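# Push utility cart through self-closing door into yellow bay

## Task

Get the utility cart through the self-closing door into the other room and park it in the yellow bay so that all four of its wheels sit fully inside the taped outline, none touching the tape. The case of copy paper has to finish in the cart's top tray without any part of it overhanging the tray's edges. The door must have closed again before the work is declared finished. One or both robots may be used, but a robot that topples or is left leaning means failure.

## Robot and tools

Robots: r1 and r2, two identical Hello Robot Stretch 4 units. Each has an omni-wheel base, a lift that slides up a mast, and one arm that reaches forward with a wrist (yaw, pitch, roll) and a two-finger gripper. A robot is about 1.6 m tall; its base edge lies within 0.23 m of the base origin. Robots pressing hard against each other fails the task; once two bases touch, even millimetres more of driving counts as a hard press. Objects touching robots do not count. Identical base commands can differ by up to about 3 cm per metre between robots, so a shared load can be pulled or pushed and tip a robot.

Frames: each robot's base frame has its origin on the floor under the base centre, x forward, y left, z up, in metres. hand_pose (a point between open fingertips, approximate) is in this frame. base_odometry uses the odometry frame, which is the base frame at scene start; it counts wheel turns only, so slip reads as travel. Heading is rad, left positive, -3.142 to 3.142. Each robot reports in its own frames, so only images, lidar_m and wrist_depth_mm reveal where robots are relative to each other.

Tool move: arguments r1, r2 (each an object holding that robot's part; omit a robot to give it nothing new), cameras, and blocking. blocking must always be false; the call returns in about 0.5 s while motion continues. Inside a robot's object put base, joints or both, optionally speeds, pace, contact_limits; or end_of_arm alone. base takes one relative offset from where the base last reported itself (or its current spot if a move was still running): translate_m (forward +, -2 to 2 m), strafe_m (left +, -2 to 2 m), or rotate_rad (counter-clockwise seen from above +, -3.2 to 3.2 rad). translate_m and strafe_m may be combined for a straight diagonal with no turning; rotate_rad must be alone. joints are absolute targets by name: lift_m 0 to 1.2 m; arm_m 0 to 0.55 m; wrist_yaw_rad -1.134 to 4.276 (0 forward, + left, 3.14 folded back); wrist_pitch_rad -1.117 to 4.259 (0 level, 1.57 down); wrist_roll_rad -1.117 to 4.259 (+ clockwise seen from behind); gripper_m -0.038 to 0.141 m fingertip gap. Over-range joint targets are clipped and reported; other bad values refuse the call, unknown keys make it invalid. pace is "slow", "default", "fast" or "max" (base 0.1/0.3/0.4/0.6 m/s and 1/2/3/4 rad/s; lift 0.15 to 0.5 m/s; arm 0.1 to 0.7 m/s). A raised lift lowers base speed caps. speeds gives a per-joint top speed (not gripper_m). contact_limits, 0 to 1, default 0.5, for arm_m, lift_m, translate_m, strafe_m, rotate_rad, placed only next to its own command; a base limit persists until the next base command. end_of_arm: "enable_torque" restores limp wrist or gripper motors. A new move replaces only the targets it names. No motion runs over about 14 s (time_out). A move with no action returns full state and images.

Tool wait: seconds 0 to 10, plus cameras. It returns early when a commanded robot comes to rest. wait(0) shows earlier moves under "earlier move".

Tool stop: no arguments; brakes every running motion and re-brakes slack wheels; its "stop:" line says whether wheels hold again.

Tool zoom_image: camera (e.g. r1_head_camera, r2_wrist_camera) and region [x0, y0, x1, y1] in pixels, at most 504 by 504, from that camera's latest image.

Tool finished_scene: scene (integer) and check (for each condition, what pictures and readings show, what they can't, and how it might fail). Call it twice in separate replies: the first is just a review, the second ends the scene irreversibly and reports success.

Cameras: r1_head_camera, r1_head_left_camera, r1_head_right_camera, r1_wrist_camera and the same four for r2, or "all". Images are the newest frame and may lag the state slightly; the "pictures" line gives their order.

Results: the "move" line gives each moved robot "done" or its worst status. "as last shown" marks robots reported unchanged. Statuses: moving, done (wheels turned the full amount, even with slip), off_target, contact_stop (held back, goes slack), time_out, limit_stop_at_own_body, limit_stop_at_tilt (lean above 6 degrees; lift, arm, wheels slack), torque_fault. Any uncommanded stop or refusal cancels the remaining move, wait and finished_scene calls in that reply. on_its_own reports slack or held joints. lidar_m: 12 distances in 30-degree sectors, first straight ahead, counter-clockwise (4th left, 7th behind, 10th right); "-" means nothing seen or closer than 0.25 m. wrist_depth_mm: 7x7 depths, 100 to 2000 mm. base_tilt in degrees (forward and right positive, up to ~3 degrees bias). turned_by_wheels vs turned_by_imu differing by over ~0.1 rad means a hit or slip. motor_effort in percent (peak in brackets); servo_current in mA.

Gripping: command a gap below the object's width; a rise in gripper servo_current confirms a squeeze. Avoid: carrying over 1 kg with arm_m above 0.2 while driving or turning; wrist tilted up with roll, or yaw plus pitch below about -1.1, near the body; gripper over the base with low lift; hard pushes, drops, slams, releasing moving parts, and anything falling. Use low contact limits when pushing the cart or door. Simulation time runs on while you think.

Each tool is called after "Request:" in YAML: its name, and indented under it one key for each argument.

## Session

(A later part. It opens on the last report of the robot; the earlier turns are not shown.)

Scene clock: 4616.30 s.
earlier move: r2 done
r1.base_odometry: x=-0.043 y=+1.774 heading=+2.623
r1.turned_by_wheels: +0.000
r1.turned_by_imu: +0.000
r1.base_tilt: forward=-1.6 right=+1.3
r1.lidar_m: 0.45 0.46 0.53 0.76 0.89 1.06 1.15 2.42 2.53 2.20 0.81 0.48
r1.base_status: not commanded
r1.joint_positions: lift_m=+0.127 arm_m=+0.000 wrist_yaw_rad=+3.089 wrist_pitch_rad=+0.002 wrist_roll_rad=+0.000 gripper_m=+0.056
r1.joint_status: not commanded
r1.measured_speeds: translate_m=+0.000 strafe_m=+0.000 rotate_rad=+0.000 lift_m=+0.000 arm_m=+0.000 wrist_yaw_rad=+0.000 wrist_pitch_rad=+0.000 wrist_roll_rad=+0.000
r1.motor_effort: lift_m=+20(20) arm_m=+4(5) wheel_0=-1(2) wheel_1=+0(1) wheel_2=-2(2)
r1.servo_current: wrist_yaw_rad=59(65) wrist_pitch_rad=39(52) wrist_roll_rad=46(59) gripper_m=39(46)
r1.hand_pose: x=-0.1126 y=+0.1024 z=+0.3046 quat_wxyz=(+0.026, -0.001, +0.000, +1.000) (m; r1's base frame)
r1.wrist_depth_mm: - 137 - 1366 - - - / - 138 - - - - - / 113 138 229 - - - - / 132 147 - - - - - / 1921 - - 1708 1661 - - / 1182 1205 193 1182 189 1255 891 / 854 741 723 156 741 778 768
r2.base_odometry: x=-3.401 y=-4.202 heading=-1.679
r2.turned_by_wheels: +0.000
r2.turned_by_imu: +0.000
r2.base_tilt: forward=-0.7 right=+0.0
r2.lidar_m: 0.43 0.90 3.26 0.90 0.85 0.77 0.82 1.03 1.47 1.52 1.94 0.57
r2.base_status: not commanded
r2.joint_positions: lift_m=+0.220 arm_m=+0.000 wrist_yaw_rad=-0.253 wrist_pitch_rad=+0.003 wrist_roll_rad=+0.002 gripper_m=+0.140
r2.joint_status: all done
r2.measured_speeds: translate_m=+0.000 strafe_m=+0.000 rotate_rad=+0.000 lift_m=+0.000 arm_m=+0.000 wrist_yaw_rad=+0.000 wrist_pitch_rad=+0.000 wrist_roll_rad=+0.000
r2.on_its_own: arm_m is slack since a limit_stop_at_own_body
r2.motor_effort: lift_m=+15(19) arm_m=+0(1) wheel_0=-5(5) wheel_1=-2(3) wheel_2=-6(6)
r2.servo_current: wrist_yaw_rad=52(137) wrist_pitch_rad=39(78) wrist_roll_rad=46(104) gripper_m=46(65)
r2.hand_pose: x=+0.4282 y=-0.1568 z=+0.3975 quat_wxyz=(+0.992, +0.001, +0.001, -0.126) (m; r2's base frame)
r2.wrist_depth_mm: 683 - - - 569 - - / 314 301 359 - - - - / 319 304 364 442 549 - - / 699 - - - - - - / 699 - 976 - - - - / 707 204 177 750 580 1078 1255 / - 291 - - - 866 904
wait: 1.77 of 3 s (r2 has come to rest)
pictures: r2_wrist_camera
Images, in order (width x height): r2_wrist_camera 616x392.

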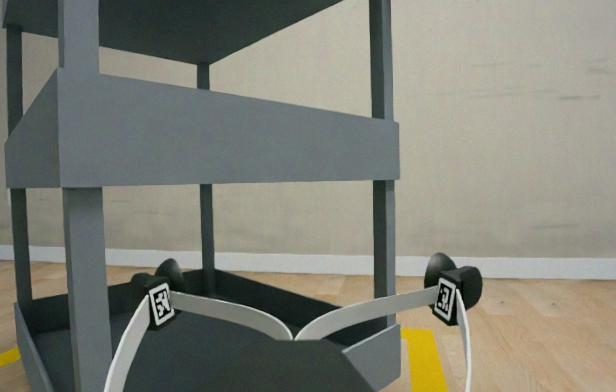

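Request:
move:
  blocking: false
  cameras: []
  r2: {"joints": {"lift_m": 0.06, "wrist_yaw_rad": -0.25, "wrist_pitch_rad": 0.05}, "pace": "fast"}

Request:
wait:
  seconds: 3
  cameras: ["r2_wrist_camera"]

Scene clock: 4622.50 s.
move: r2 moving
r1.base_odometry: x=-0.043 y=+1.774 heading=+2.623
r1.turned_by_wheels: +0.000
r1.turned_by_imu: +0.000
r1.base_tilt: forward=-1.6 right=+1.3
r1.lidar_m: 0.45 0.44 0.51 0.77 0.92 1.06 1.17 2.43 2.58 2.20 0.81 0.49
r1.base_status: not commanded
r1.joint_positions: lift_m=+0.127 arm_m=+0.000 wrist_yaw_rad=+3.089 wrist_pitch_rad=+0.002 wrist_roll_rad=+0.000 gripper_m=+0.056
r1.joint_status: not commanded
r1.measured_speeds: translate_m=+0.000 strafe_m=+0.000 rotate_rad=+0.000 lift_m=+0.000 arm_m=+0.000 wrist_yaw_rad=+0.000 wrist_pitch_rad=+0.000 wrist_roll_rad=+0.000
r1.motor_effort: lift_m=+20(20) arm_m=+4(5) wheel_0=-1(2) wheel_1=+0(1) wheel_2=-2(2)
r1.servo_current: wrist_yaw_rad=33(65) wrist_pitch_rad=46(46) wrist_roll_rad=33(65) gripper_m=46(52)
r1.hand_pose: x=-0.1126 y=+0.1024 z=+0.3046 quat_wxyz=(+0.026, -0.001, +0.000, +1.000) (m; r1's base frame)
r1.wrist_depth_mm: - 138 - 1336 - - - / - 138 - - - - - / 113 138 229 - - - - / 132 147 - - - - - / 1921 - - 1708 1661 - - / 1205 1182 193 1160 189 1255 891 / 842 759 707 155 750 768 778
r2.base_odometry: x=-3.401 y=-4.202 heading=-1.679
r2.turned_by_wheels: +0.000
r2.turned_by_imu: +0.000
r2.base_tilt: forward=-0.7 right=+0.0
r2.lidar_m: 0.44 0.92 3.25 0.89 0.84 0.78 0.81 1.06 1.46 1.48 1.94 0.56
r2.base_status: not commanded
r2.joint_positions: lift_m=+0.157 arm_m=+0.000 wrist_yaw_rad=-0.253 wrist_pitch_rad=+0.049 wrist_roll_rad=+0.002 gripper_m=+0.140
r2.joint_status: lift_m moving; wrist_yaw_rad moving; wrist_pitch_rad moving
r2.measured_speeds: translate_m=+0.000 strafe_m=+0.000 rotate_rad=+0.000 lift_m=-0.243 arm_m=+0.000 wrist_yaw_rad=+0.000 wrist_pitch_rad=+0.000 wrist_roll_rad=+0.000
r2.on_its_own: arm_m is slack since a limit_stop_at_own_body
r2.motor_effort: lift_m=+9(16) arm_m=+0(1) wheel_0=-4(5) wheel_1=-2(3) wheel_2=-6(6)
r2.servo_current: wrist_yaw_rad=52(104) wrist_pitch_rad=26(59) wrist_roll_rad=39(59) gripper_m=52(59)
r2.hand_pose: x=+0.4279 y=-0.1567 z=+0.3212 quat_wxyz=(+0.992, +0.004, +0.024, -0.126) (m; r2's base frame)
r2.wrist_depth_mm: 271 303 351 421 559 - - / 330 297 353 436 521 - - / 282 - - - - - - / 707 - - - - - - / 699 293 976 - 1430 1397 1366 / 286 204 - 161 200 842 960 / 683 293 - - - 715 723
pictures: none
No camera images: "cameras" was empty.

Scene clock: 4623.37 s.
earlier move: r2 limit_stop_at_own_body
r1.base_odometry: x=-0.043 y=+1.774 heading=+2.623
r1.turned_by_wheels: +0.000
r1.turned_by_imu: +0.000
r1.base_tilt: forward=-1.6 right=+1.3
r1.lidar_m: 0.45 0.45 0.53 0.78 0.91 1.06 1.15 2.42 2.54 2.20 0.77 0.48
r1.base_status: not commanded
r1.joint_positions: lift_m=+0.127 arm_m=+0.000 wrist_yaw_rad=+3.089 wrist_pitch_rad=+0.002 wrist_roll_rad=+0.000 gripper_m=+0.056
r1.joint_status: not commanded
r1.measured_speeds: translate_m=+0.000 strafe_m=+0.000 rotate_rad=+0.000 lift_m=+0.000 arm_m=+0.000 wrist_yaw_rad=+0.000 wrist_pitch_rad=+0.000 wrist_roll_rad=+0.000
r1.motor_effort: lift_m=+20(20) arm_m=+4(5) wheel_0=-1(2) wheel_1=+0(1) wheel_2=-2(2)
r1.servo_current: wrist_yaw_rad=39(65) wrist_pitch_rad=46(46) wrist_roll_rad=39(65) gripper_m=46(52)
r1.hand_pose: x=-0.1126 y=+0.1024 z=+0.3046 quat_wxyz=(+0.026, -0.001, +0.000, +1.000) (m; r1's base frame)
r1.wrist_depth_mm: - 138 - 1397 - - - / - 138 - - - - - / 113 138 228 - - - - / 132 147 - - - - - / 1921 - - 1661 1618 - 1078 / 1182 1182 193 1182 189 1229 878 / 842 759 707 156 750 768 788
r2.base_odometry: x=-3.401 y=-4.202 heading=-1.679
r2.turned_by_wheels: +0.000
r2.turned_by_imu: +0.000
r2.base_tilt: forward=-0.7 right=+0.1
r2.lidar_m: 0.47 0.90 3.26 0.89 0.85 0.79 0.83 1.06 1.48 1.49 1.95 0.57
r2.base_status: not commanded
r2.joint_positions: lift_m=+0.066 arm_m=+0.000 wrist_yaw_rad=-0.253 wrist_pitch_rad=+0.049 wrist_roll_rad=+0.002 gripper_m=+0.140
r2.joint_status: lift_m limit_stop_at_own_body (moved -0.154 of -0.160); the others done
r2.measured_speeds: translate_m=+0.000 strafe_m=+0.000 rotate_rad=+0.000 lift_m=+0.000 arm_m=+0.000 wrist_yaw_rad=+0.000 wrist_pitch_rad=+0.000 wrist_roll_rad=+0.000
r2.on_its_own: lift_m is slack since a limit_stop_at_own_body (your +0.060 is given up); arm_m is slack since a limit_stop_at_own_body
r2.motor_effort: lift_m=+19(19) arm_m=+0(1) wheel_0=-4(5) wheel_1=-2(3) wheel_2=-6(6)
r2.servo_current: wrist_yaw_rad=39(104) wrist_pitch_rad=39(72) wrist_roll_rad=46(59) gripper_m=46(59)
r2.hand_pose: x=+0.4279 y=-0.1567 z=+0.2301 quat_wxyz=(+0.992, +0.004, +0.024, -0.126) (m; r2's base frame)
r2.wrist_depth_mm: 271 - - 439 535 - - / 277 - - - - - - / - - - - - - - / 699 - 976 - - - - / 285 291 - - 1205 1205 1138 / 477 204 176 166 597 640 707 / 544 332 544 - - 554 539
wait: 0.87 of 3 s (r2 has come to rest)
pictures: r2_wrist_camera
Images, in order (width x height): r2_wrist_camera 616x392.

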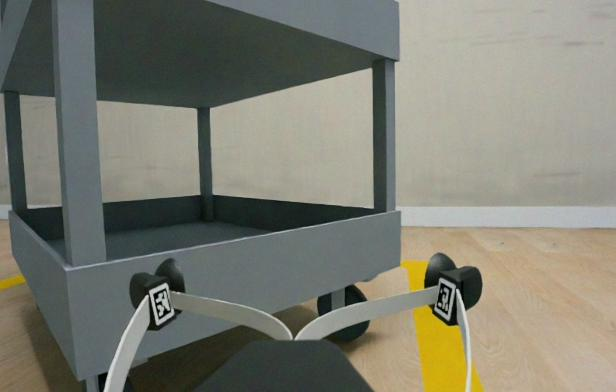

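Request:
zoom_image:
  camera: "r2_wrist_camera"
  region: [270, 230, 500, 392]

Request:
zoom_image:
  camera: "r2_wrist_camera"
  region: [0, 200, 160, 392]

Scaled by 2.191.

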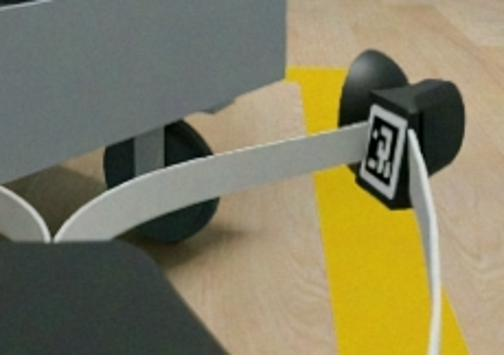

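Scaled by 2.625.

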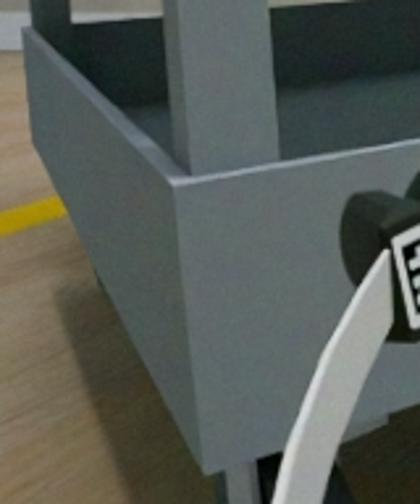

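Request:
wait:
  seconds: 0
  cameras: ["r2_head_camera", "r1_wrist_camera", "r2_head_left_camera", "r2_head_right_camera"]

Request:
zoom_image:
  camera: "r2_head_camera"
  region: [100, 215, 250, 365]

Request:
zoom_image:
  camera: "r2_head_camera"
  region: [180, 260, 340, 420]

Request:
zoom_image:
  camera: "r2_head_right_camera"
  region: [130, 255, 280, 425]

Request:
zoom_image:
  camera: "r1_wrist_camera"
  region: [240, 0, 480, 160]

Scene clock: 4651.77 s.
r1.base_odometry: x=-0.043 y=+1.774 heading=+2.623
r1.turned_by_wheels: +0.000
r1.turned_by_imu: +0.000
r1.base_tilt: forward=-1.6 right=+1.3
r1.lidar_m: 0.44 0.45 0.55 0.79 0.90 1.06 1.13 2.41 2.56 2.20 0.79 0.51
r1.base_status: not commanded
r1.joint_positions: lift_m=+0.127 arm_m=+0.000 wrist_yaw_rad=+3.089 wrist_pitch_rad=+0.002 wrist_roll_rad=+0.000 gripper_m=+0.056
r1.joint_status: not commanded
r1.measured_speeds: translate_m=+0.000 strafe_m=+0.000 rotate_rad=+0.000 lift_m=+0.000 arm_m=+0.000 wrist_yaw_rad=+0.000 wrist_pitch_rad=+0.000 wrist_roll_rad=+0.000
r1.motor_effort: lift_m=+20(20) arm_m=+4(5) wheel_0=-1(2) wheel_1=+0(1) wheel_2=-2(2)
r1.servo_current: wrist_yaw_rad=52(65) wrist_pitch_rad=46(46) wrist_roll_rad=46(65) gripper_m=33(52)
r1.hand_pose: x=-0.1126 y=+0.1024 z=+0.3046 quat_wxyz=(+0.026, -0.001, +0.000, +1.000) (m; r1's base frame)
r1.wrist_depth_mm: - 137 - 1366 - - - / - 138 - - - - - / 113 138 227 - - - - / 132 147 - - - - - / 1921 - - 1661 1618 - 1042 / 1160 1182 193 1205 189 1281 891 / 854 750 699 156 750 778 778
r2.base_odometry: x=-3.401 y=-4.202 heading=-1.679
r2.turned_by_wheels: +0.000
r2.turned_by_imu: +0.000
r2.base_tilt: forward=-0.7 right=+0.1
r2.lidar_m: 0.44 0.89 3.24 0.90 0.86 0.80 0.80 1.04 1.47 1.48 1.91 0.56
r2.base_status: not commanded
r2.joint_positions: lift_m=+0.066 arm_m=+0.000 wrist_yaw_rad=-0.253 wrist_pitch_rad=+0.049 wrist_roll_rad=+0.002 gripper_m=+0.140
r2.joint_status: lift_m limit_stop_at_own_body (moved -0.154 of -0.160); the others done
r2.measured_speeds: translate_m=+0.000 strafe_m=+0.000 rotate_rad=+0.000 lift_m=+0.000 arm_m=+0.000 wrist_yaw_rad=+0.000 wrist_pitch_rad=+0.000 wrist_roll_rad=+0.000
r2.on_its_own: lift_m is slack since a limit_stop_at_own_body (your +0.060 is given up); arm_m is slack since a limit_stop_at_own_body
r2.motor_effort: lift_m=+19(19) arm_m=+0(1) wheel_0=-4(5) wheel_1=-3(3) wheel_2=-5(6)
r2.servo_current: wrist_yaw_rad=59(104) wrist_pitch_rad=39(72) wrist_roll_rad=52(59) gripper_m=52(59)
r2.hand_pose: x=+0.4279 y=-0.1567 z=+0.2301 quat_wxyz=(+0.992, +0.004, +0.024, -0.126) (m; r2's base frame)
r2.wrist_depth_mm: 271 - - 442 530 - - / 278 - - - - - - / - - - - - - - / 699 - 991 - - - - / 283 291 - - 1205 1182 1160 / 480 205 177 166 640 627 715 / 539 332 549 - - 554 539
pictures: r1_wrist_camera, r2_head_camera, r2_head_left_camera, r2_head_right_camera
Images, in order (width x height): r1_wrist_camera 616x392, r2_head_camera 420x560, r2_head_left_camera 420x672, r2_head_right_camera 420x672.

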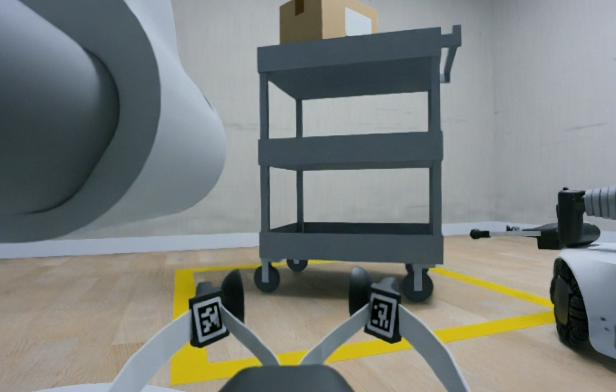

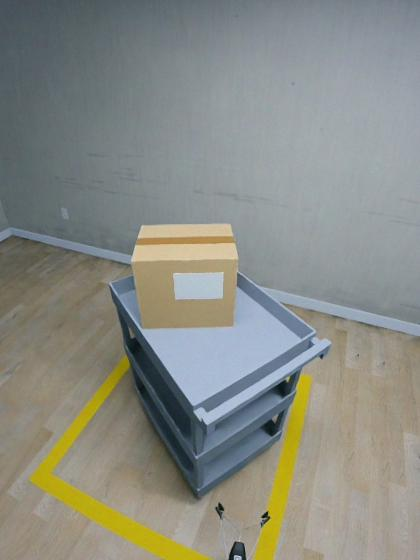

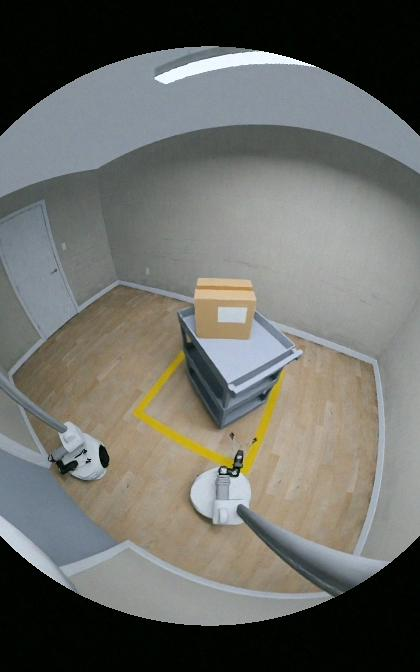

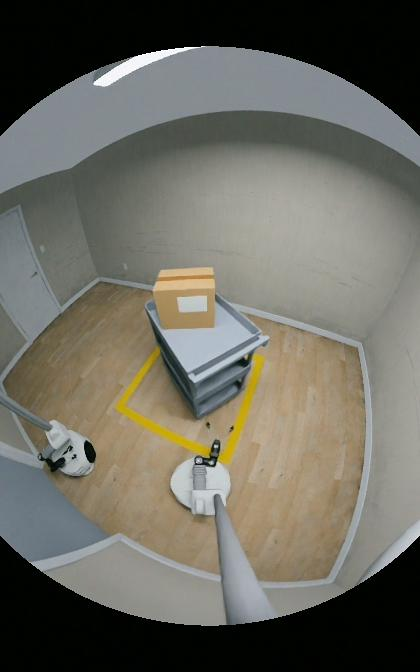

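Scaled by 3.360 from the camera's 420x560 image, which has a finer 1200x1600 frame.

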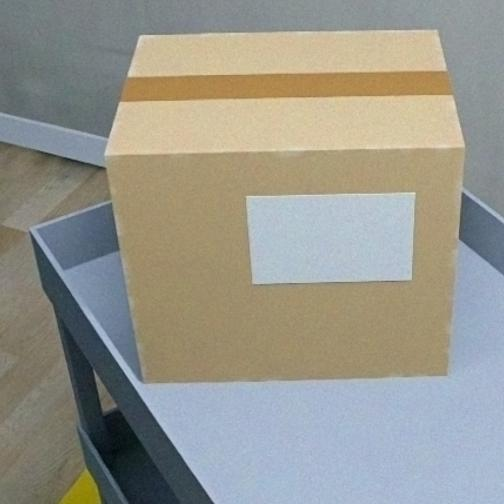

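Scaled by 3.150 from the camera's 420x560 image, which has a finer 1200x1600 frame.

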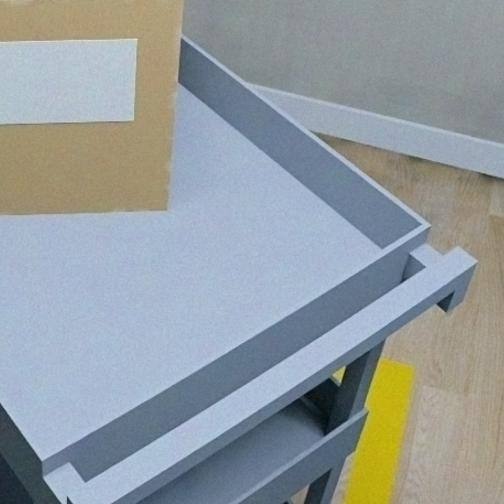

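Scaled by 2.965 from the camera's 420x672 image, which has a finer 600x960 frame.

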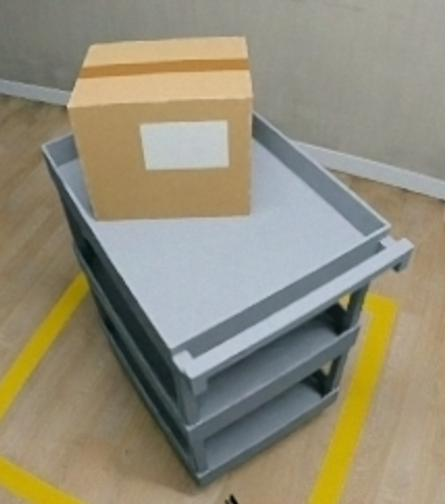

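Scaled by 2.100.

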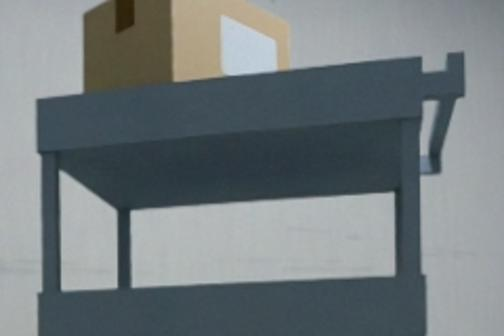

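Request:
wait:
  seconds: 0
  cameras: ["r1_wrist_camera", "r2_head_camera", "r2_wrist_camera", "r1_head_right_camera", "r1_head_camera", "r2_head_left_camera"]

Scene clock: 4674.47 s.
r1.base_odometry: x=-0.043 y=+1.774 heading=+2.623
r1.turned_by_wheels: +0.000
r1.turned_by_imu: +0.000
r1.base_tilt: forward=-1.6 right=+1.3
r1.lidar_m: 0.43 0.43 0.51 0.79 0.90 1.05 1.16 2.41 2.55 2.18 0.82 0.50
r1.base_status: not commanded
r1.joint_positions: lift_m=+0.127 arm_m=+0.000 wrist_yaw_rad=+3.089 wrist_pitch_rad=+0.002 wrist_roll_rad=+0.000 gripper_m=+0.056
r1.joint_status: not commanded
r1.measured_speeds: translate_m=+0.000 strafe_m=+0.000 rotate_rad=+0.000 lift_m=+0.000 arm_m=+0.000 wrist_yaw_rad=+0.000 wrist_pitch_rad=+0.000 wrist_roll_rad=+0.000
r1.motor_effort: lift_m=+20(20) arm_m=+4(5) wheel_0=-1(2) wheel_1=+0(1) wheel_2=-2(2)
r1.servo_current: wrist_yaw_rad=33(65) wrist_pitch_rad=46(46) wrist_roll_rad=52(65) gripper_m=39(52)
r1.hand_pose: x=-0.1126 y=+0.1024 z=+0.3046 quat_wxyz=(+0.026, -0.001, +0.000, +1.000) (m; r1's base frame)
r1.wrist_depth_mm: - 138 - 1366 - - - / - 137 - - - - - / 113 138 227 - - - - / 132 147 - - - - - / 1921 - - 1661 1661 - 1078 / 1205 1182 192 1205 189 1308 891 / 854 750 707 155 741 778 778
r2.base_odometry: x=-3.401 y=-4.202 heading=-1.679
r2.turned_by_wheels: +0.000
r2.turned_by_imu: +0.000
r2.base_tilt: forward=-0.7 right=+0.1
r2.lidar_m: 0.46 0.91 3.26 0.91 0.86 0.79 0.80 1.07 1.47 1.53 1.95 0.57
r2.base_status: not commanded
r2.joint_positions: lift_m=+0.066 arm_m=+0.000 wrist_yaw_rad=-0.253 wrist_pitch_rad=+0.049 wrist_roll_rad=+0.002 gripper_m=+0.140
r2.joint_status: lift_m limit_stop_at_own_body (moved -0.154 of -0.160); the others done
r2.measured_speeds: translate_m=+0.000 strafe_m=+0.000 rotate_rad=+0.000 lift_m=+0.000 arm_m=+0.000 wrist_yaw_rad=+0.000 wrist_pitch_rad=+0.000 wrist_roll_rad=+0.000
r2.on_its_own: lift_m is slack since a limit_stop_at_own_body (your +0.060 is given up); arm_m is slack since a limit_stop_at_own_body
r2.motor_effort: lift_m=+19(19) arm_m=+0(1) wheel_0=-5(5) wheel_1=-2(3) wheel_2=-6(6)
r2.servo_current: wrist_yaw_rad=46(104) wrist_pitch_rad=39(72) wrist_roll_rad=46(59) gripper_m=52(59)
r2.hand_pose: x=+0.4279 y=-0.1567 z=+0.2301 quat_wxyz=(+0.992, +0.004, +0.024, -0.126) (m; r2's base frame)
r2.wrist_depth_mm: 272 - - 442 525 - - / 279 - - - - - - / - - - - - - - / 707 - 991 - - - - / 283 290 - - 1205 1182 1160 / 480 204 176 166 647 627 723 / 539 332 544 - - 554 539
pictures: r1_head_camera, r1_head_right_camera, r1_wrist_camera, r2_head_camera, r2_head_left_camera, r2_wrist_camera
Images, in order (width x height): r1_head_camera 420x560, r1_head_right_camera 420x672, r1_wrist_camera 616x392, r2_head_camera 420x560, r2_head_left_camera 420x672, r2_wrist_camera 616x392.

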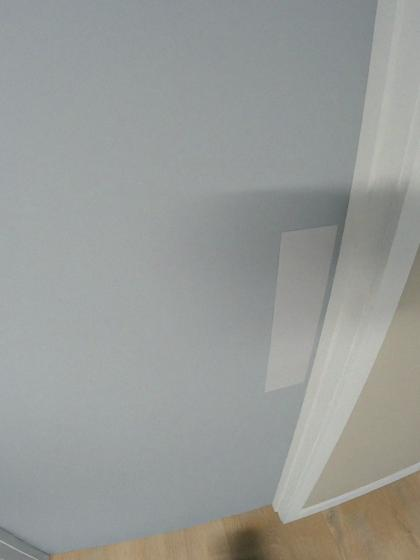

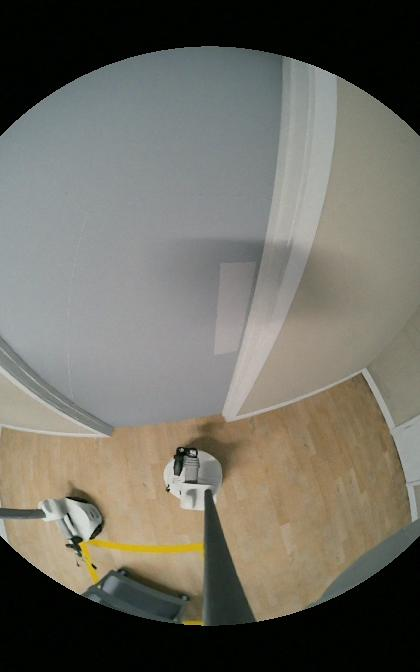

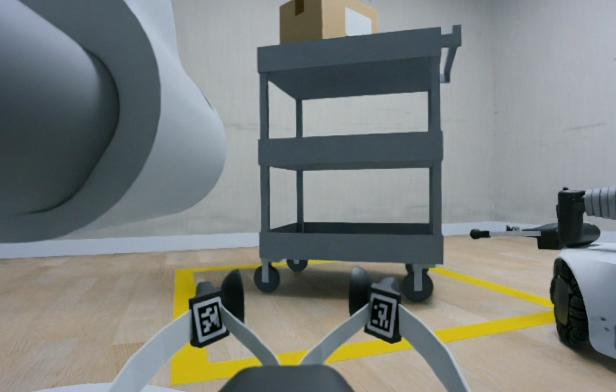

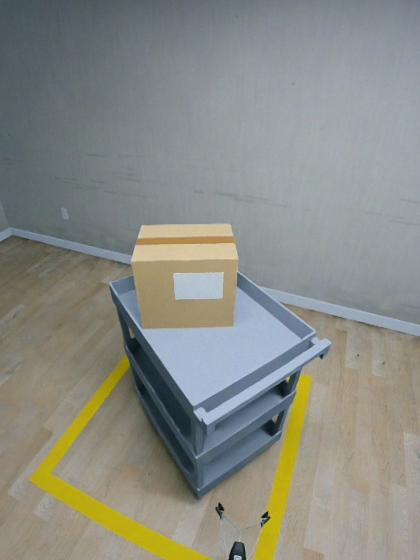

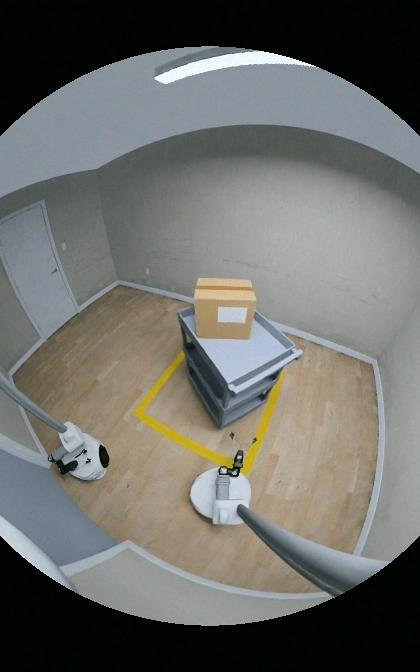

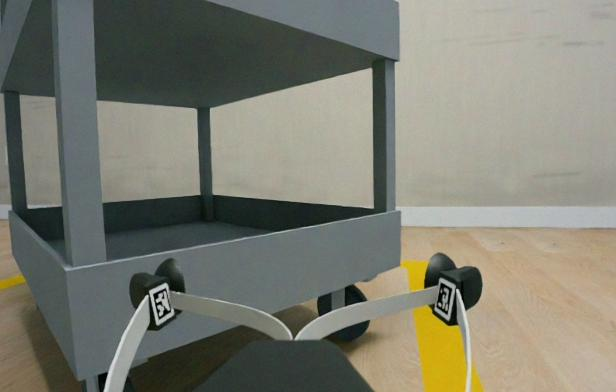

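Request:
zoom_image:
  camera: "r2_head_camera"
  region: [90, 200, 270, 350]

Request:
zoom_image:
  camera: "r1_wrist_camera"
  region: [240, 0, 480, 150]

Request:
zoom_image:
  camera: "r1_wrist_camera"
  region: [160, 230, 560, 392]

Scaled by 2.800 from the camera's 420x560 image, which has a finer 1200x1600 frame.

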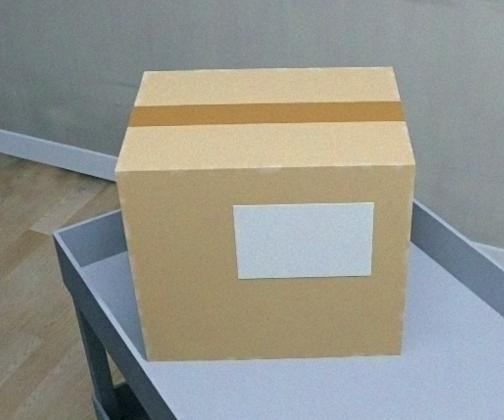

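Scaled by 2.100.

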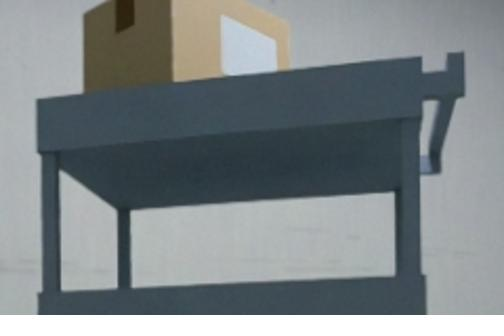

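Scaled by 1.260.

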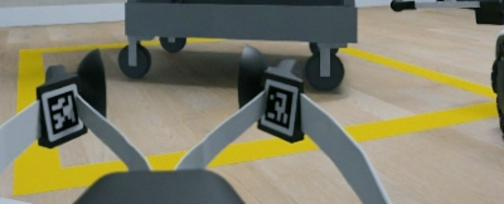

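Request:
zoom_image:
  camera: "r2_head_camera"
  region: [100, 260, 190, 350]

Request:
zoom_image:
  camera: "r2_head_left_camera"
  region: [165, 270, 310, 420]

Scaled by 5.600 from the camera's 420x560 image, which has a finer 1200x1600 frame.

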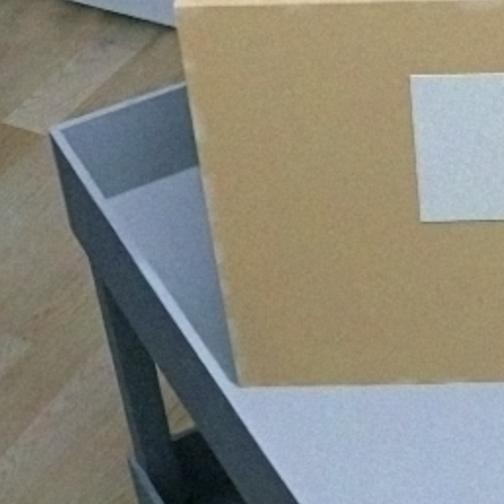

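Scaled by 3.360 from the camera's 420x672 image, which has a finer 600x960 frame.

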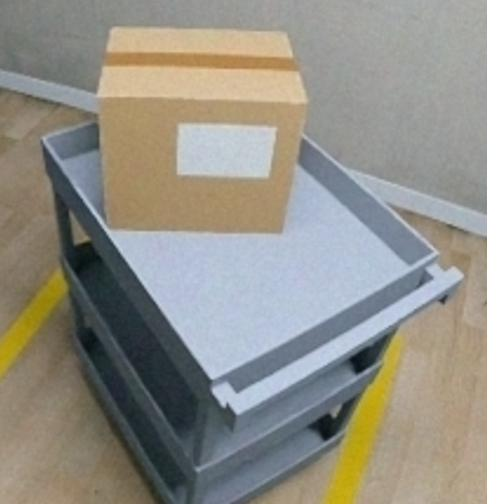

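Request:
zoom_image:
  camera: "r1_wrist_camera"
  region: [260, 0, 400, 89]

Request:
zoom_image:
  camera: "r2_head_camera"
  region: [190, 210, 330, 350]

Scaled by 3.600.

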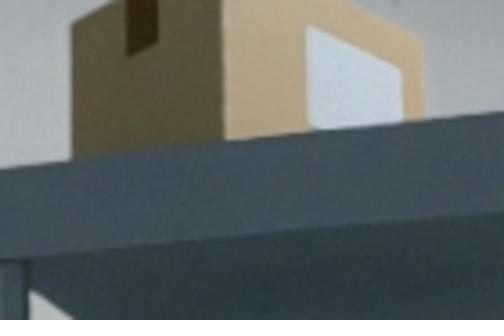

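Scaled by 3.600 from the camera's 420x560 image, which has a finer 1200x1600 frame.

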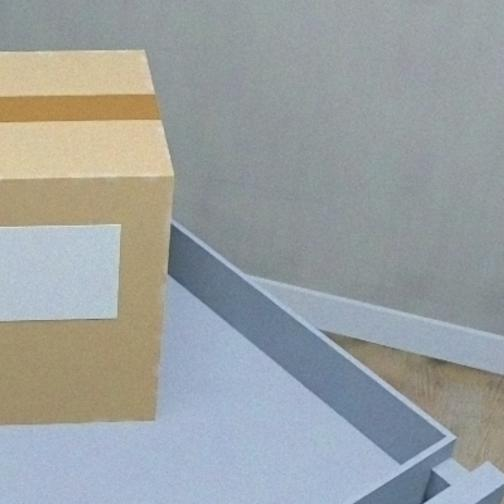

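Request:
finished_scene:
  scene: 1
  check: "Wheels: r1 wrist low view shows the left-side wheels and far wheel well inside the tape with floor between; r2 wrist view shows near-right wheel with wood between it and the right tape (~5-8 cm); earlier measurement margins: right .05-.08, left .22+, near .17+, far .15+. Nothing has moved since (odometry and pictures same as before). Box: in the top tray, level (vertical edges vertical in r1 wrist view and r2 head view), its bottom on the tray floor within the raised rim, near-left corner just inside left wall; rear side hidden, but level box on floor must be inside rim. Door: leaf closed flush in frame in r1 head camera and r2 head left image; no gap seen. Could be missed if a door gap is tiny or a wheel is nearer to the tape than measured; both robots upright and stationary, not touching the cart."

This call ended nothing. Check each condition that your pictures could not show: look closer or test it, and mend what is not met. Then call finished_scene again.

Request:
wait:
  seconds: 0
  cameras: ["r1_head_camera", "r1_head_right_camera", "r1_head_left_camera", "r2_head_left_camera"]

Request:
zoom_image:
  camera: "r1_head_camera"
  region: [220, 380, 400, 560]

Request:
zoom_image:
  camera: "r1_head_right_camera"
  region: [180, 240, 340, 430]

Scene clock: 4727.90 s.
r1.base_odometry: x=-0.043 y=+1.774 heading=+2.623
r1.turned_by_wheels: +0.000
r1.turned_by_imu: +0.000
r1.base_tilt: forward=-1.6 right=+1.3
r1.lidar_m: 0.45 0.45 0.52 0.78 0.89 1.03 1.14 2.37 2.55 2.18 0.82 0.51
r1.base_status: not commanded
r1.joint_positions: lift_m=+0.127 arm_m=+0.000 wrist_yaw_rad=+3.089 wrist_pitch_rad=+0.002 wrist_roll_rad=+0.000 gripper_m=+0.056
r1.joint_status: not commanded
r1.measured_speeds: translate_m=+0.000 strafe_m=+0.000 rotate_rad=+0.000 lift_m=+0.000 arm_m=+0.000 wrist_yaw_rad=+0.000 wrist_pitch_rad=+0.000 wrist_roll_rad=+0.000
r1.motor_effort: lift_m=+20(20) arm_m=+4(5) wheel_0=-2(2) wheel_1=+0(1) wheel_2=-2(2)
r1.servo_current: wrist_yaw_rad=46(65) wrist_pitch_rad=39(46) wrist_roll_rad=46(65) gripper_m=46(52)
r1.hand_pose: x=-0.1126 y=+0.1024 z=+0.3046 quat_wxyz=(+0.026, -0.001, +0.000, +1.000) (m; r1's base frame)
r1.wrist_depth_mm: - 138 - 1366 - - - / - 138 - - - - - / 113 138 227 - - - - / 131 148 - - - - - / - - - 1708 1661 - 1060 / 1205 1205 193 1205 189 1281 891 / 842 750 699 156 741 768 778
r2.base_odometry: x=-3.401 y=-4.202 heading=-1.679
r2.turned_by_wheels: +0.000
r2.turned_by_imu: +0.000
r2.base_tilt: forward=-0.7 right=+0.1
r2.lidar_m: 0.46 0.90 3.24 0.90 0.83 0.78 0.82 1.08 1.45 1.50 1.95 0.59
r2.base_status: not commanded
r2.joint_positions: lift_m=+0.066 arm_m=+0.000 wrist_yaw_rad=-0.253 wrist_pitch_rad=+0.049 wrist_roll_rad=+0.002 gripper_m=+0.140
r2.joint_status: lift_m limit_stop_at_own_body (moved -0.154 of -0.160); the others done
r2.measured_speeds: translate_m=+0.000 strafe_m=+0.000 rotate_rad=+0.000 lift_m=+0.000 arm_m=+0.000 wrist_yaw_rad=+0.000 wrist_pitch_rad=+0.000 wrist_roll_rad=+0.000
r2.on_its_own: lift_m is slack since a limit_stop_at_own_body (your +0.060 is given up); arm_m is slack since a limit_stop_at_own_body
r2.motor_effort: lift_m=+19(19) arm_m=+0(1) wheel_0=-4(5) wheel_1=-2(3) wheel_2=-6(6)
r2.servo_current: wrist_yaw_rad=59(104) wrist_pitch_rad=39(72) wrist_roll_rad=39(59) gripper_m=59(59)
r2.hand_pose: x=+0.4279 y=-0.1567 z=+0.2301 quat_wxyz=(+0.992, +0.004, +0.024, -0.126) (m; r2's base frame)
r2.wrist_depth_mm: 272 - - 442 530 - - / 277 - - - - - - / - - - - - - - / 699 - 991 - - - - / 283 290 - - 1205 1205 1160 / 477 204 177 166 640 634 715 / 535 332 549 - - 559 544
pictures: r1_head_camera, r1_head_left_camera, r1_head_right_camera, r2_head_left_camera
Images, in order (width x height): r1_head_camera 420x560, r1_head_left_camera 420x672, r1_head_right_camera 420x672, r2_head_left_camera 420x672.

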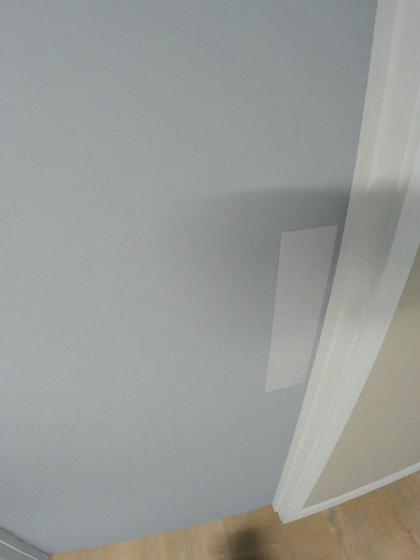

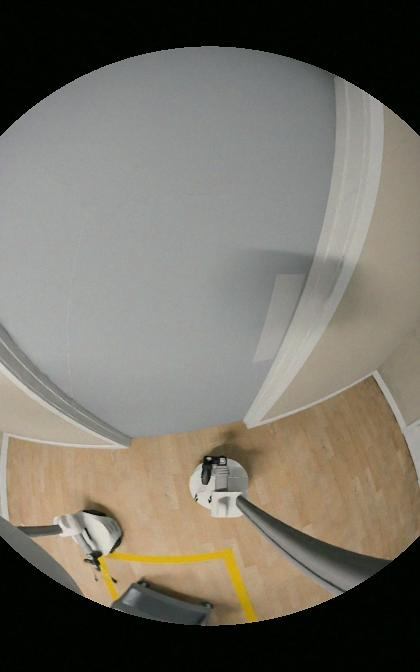

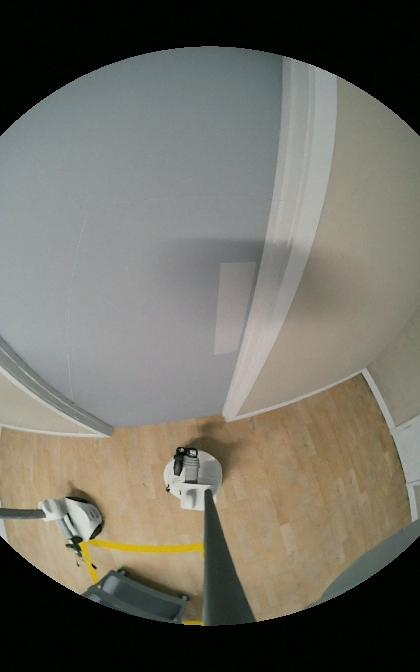

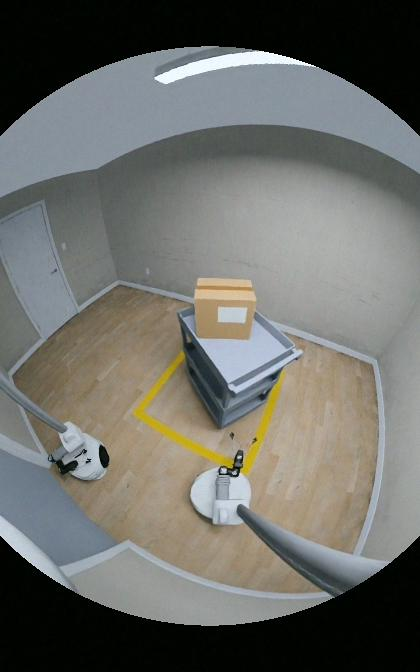

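Scaled by 2.800 from the camera's 420x560 image, which has a finer 600x800 frame.

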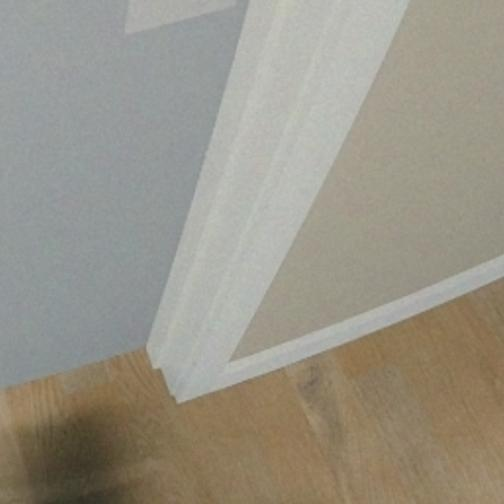

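Scaled by 2.653 from the camera's 420x672 image, which has a finer 600x960 frame.

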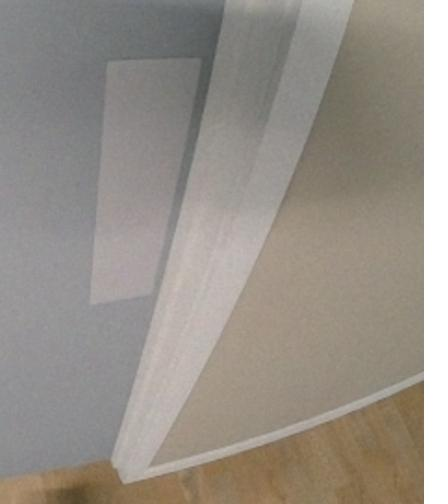

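Request:
finished_scene:
  scene: 1
  check: "Rechecked: door leaf is flush inside its frame on both sides in r1's head cameras, no gap; box level on tray floor inside raised rim (vertical edges vertical in r1 wrist and r2 head views), nothing over an edge; all four wheels inside the tape with floor visible between each seen wheel and the tape (right margin ~5-8 cm smallest); robots upright, still, released and not touching the cart or the door."

The scene is finished: the task was done.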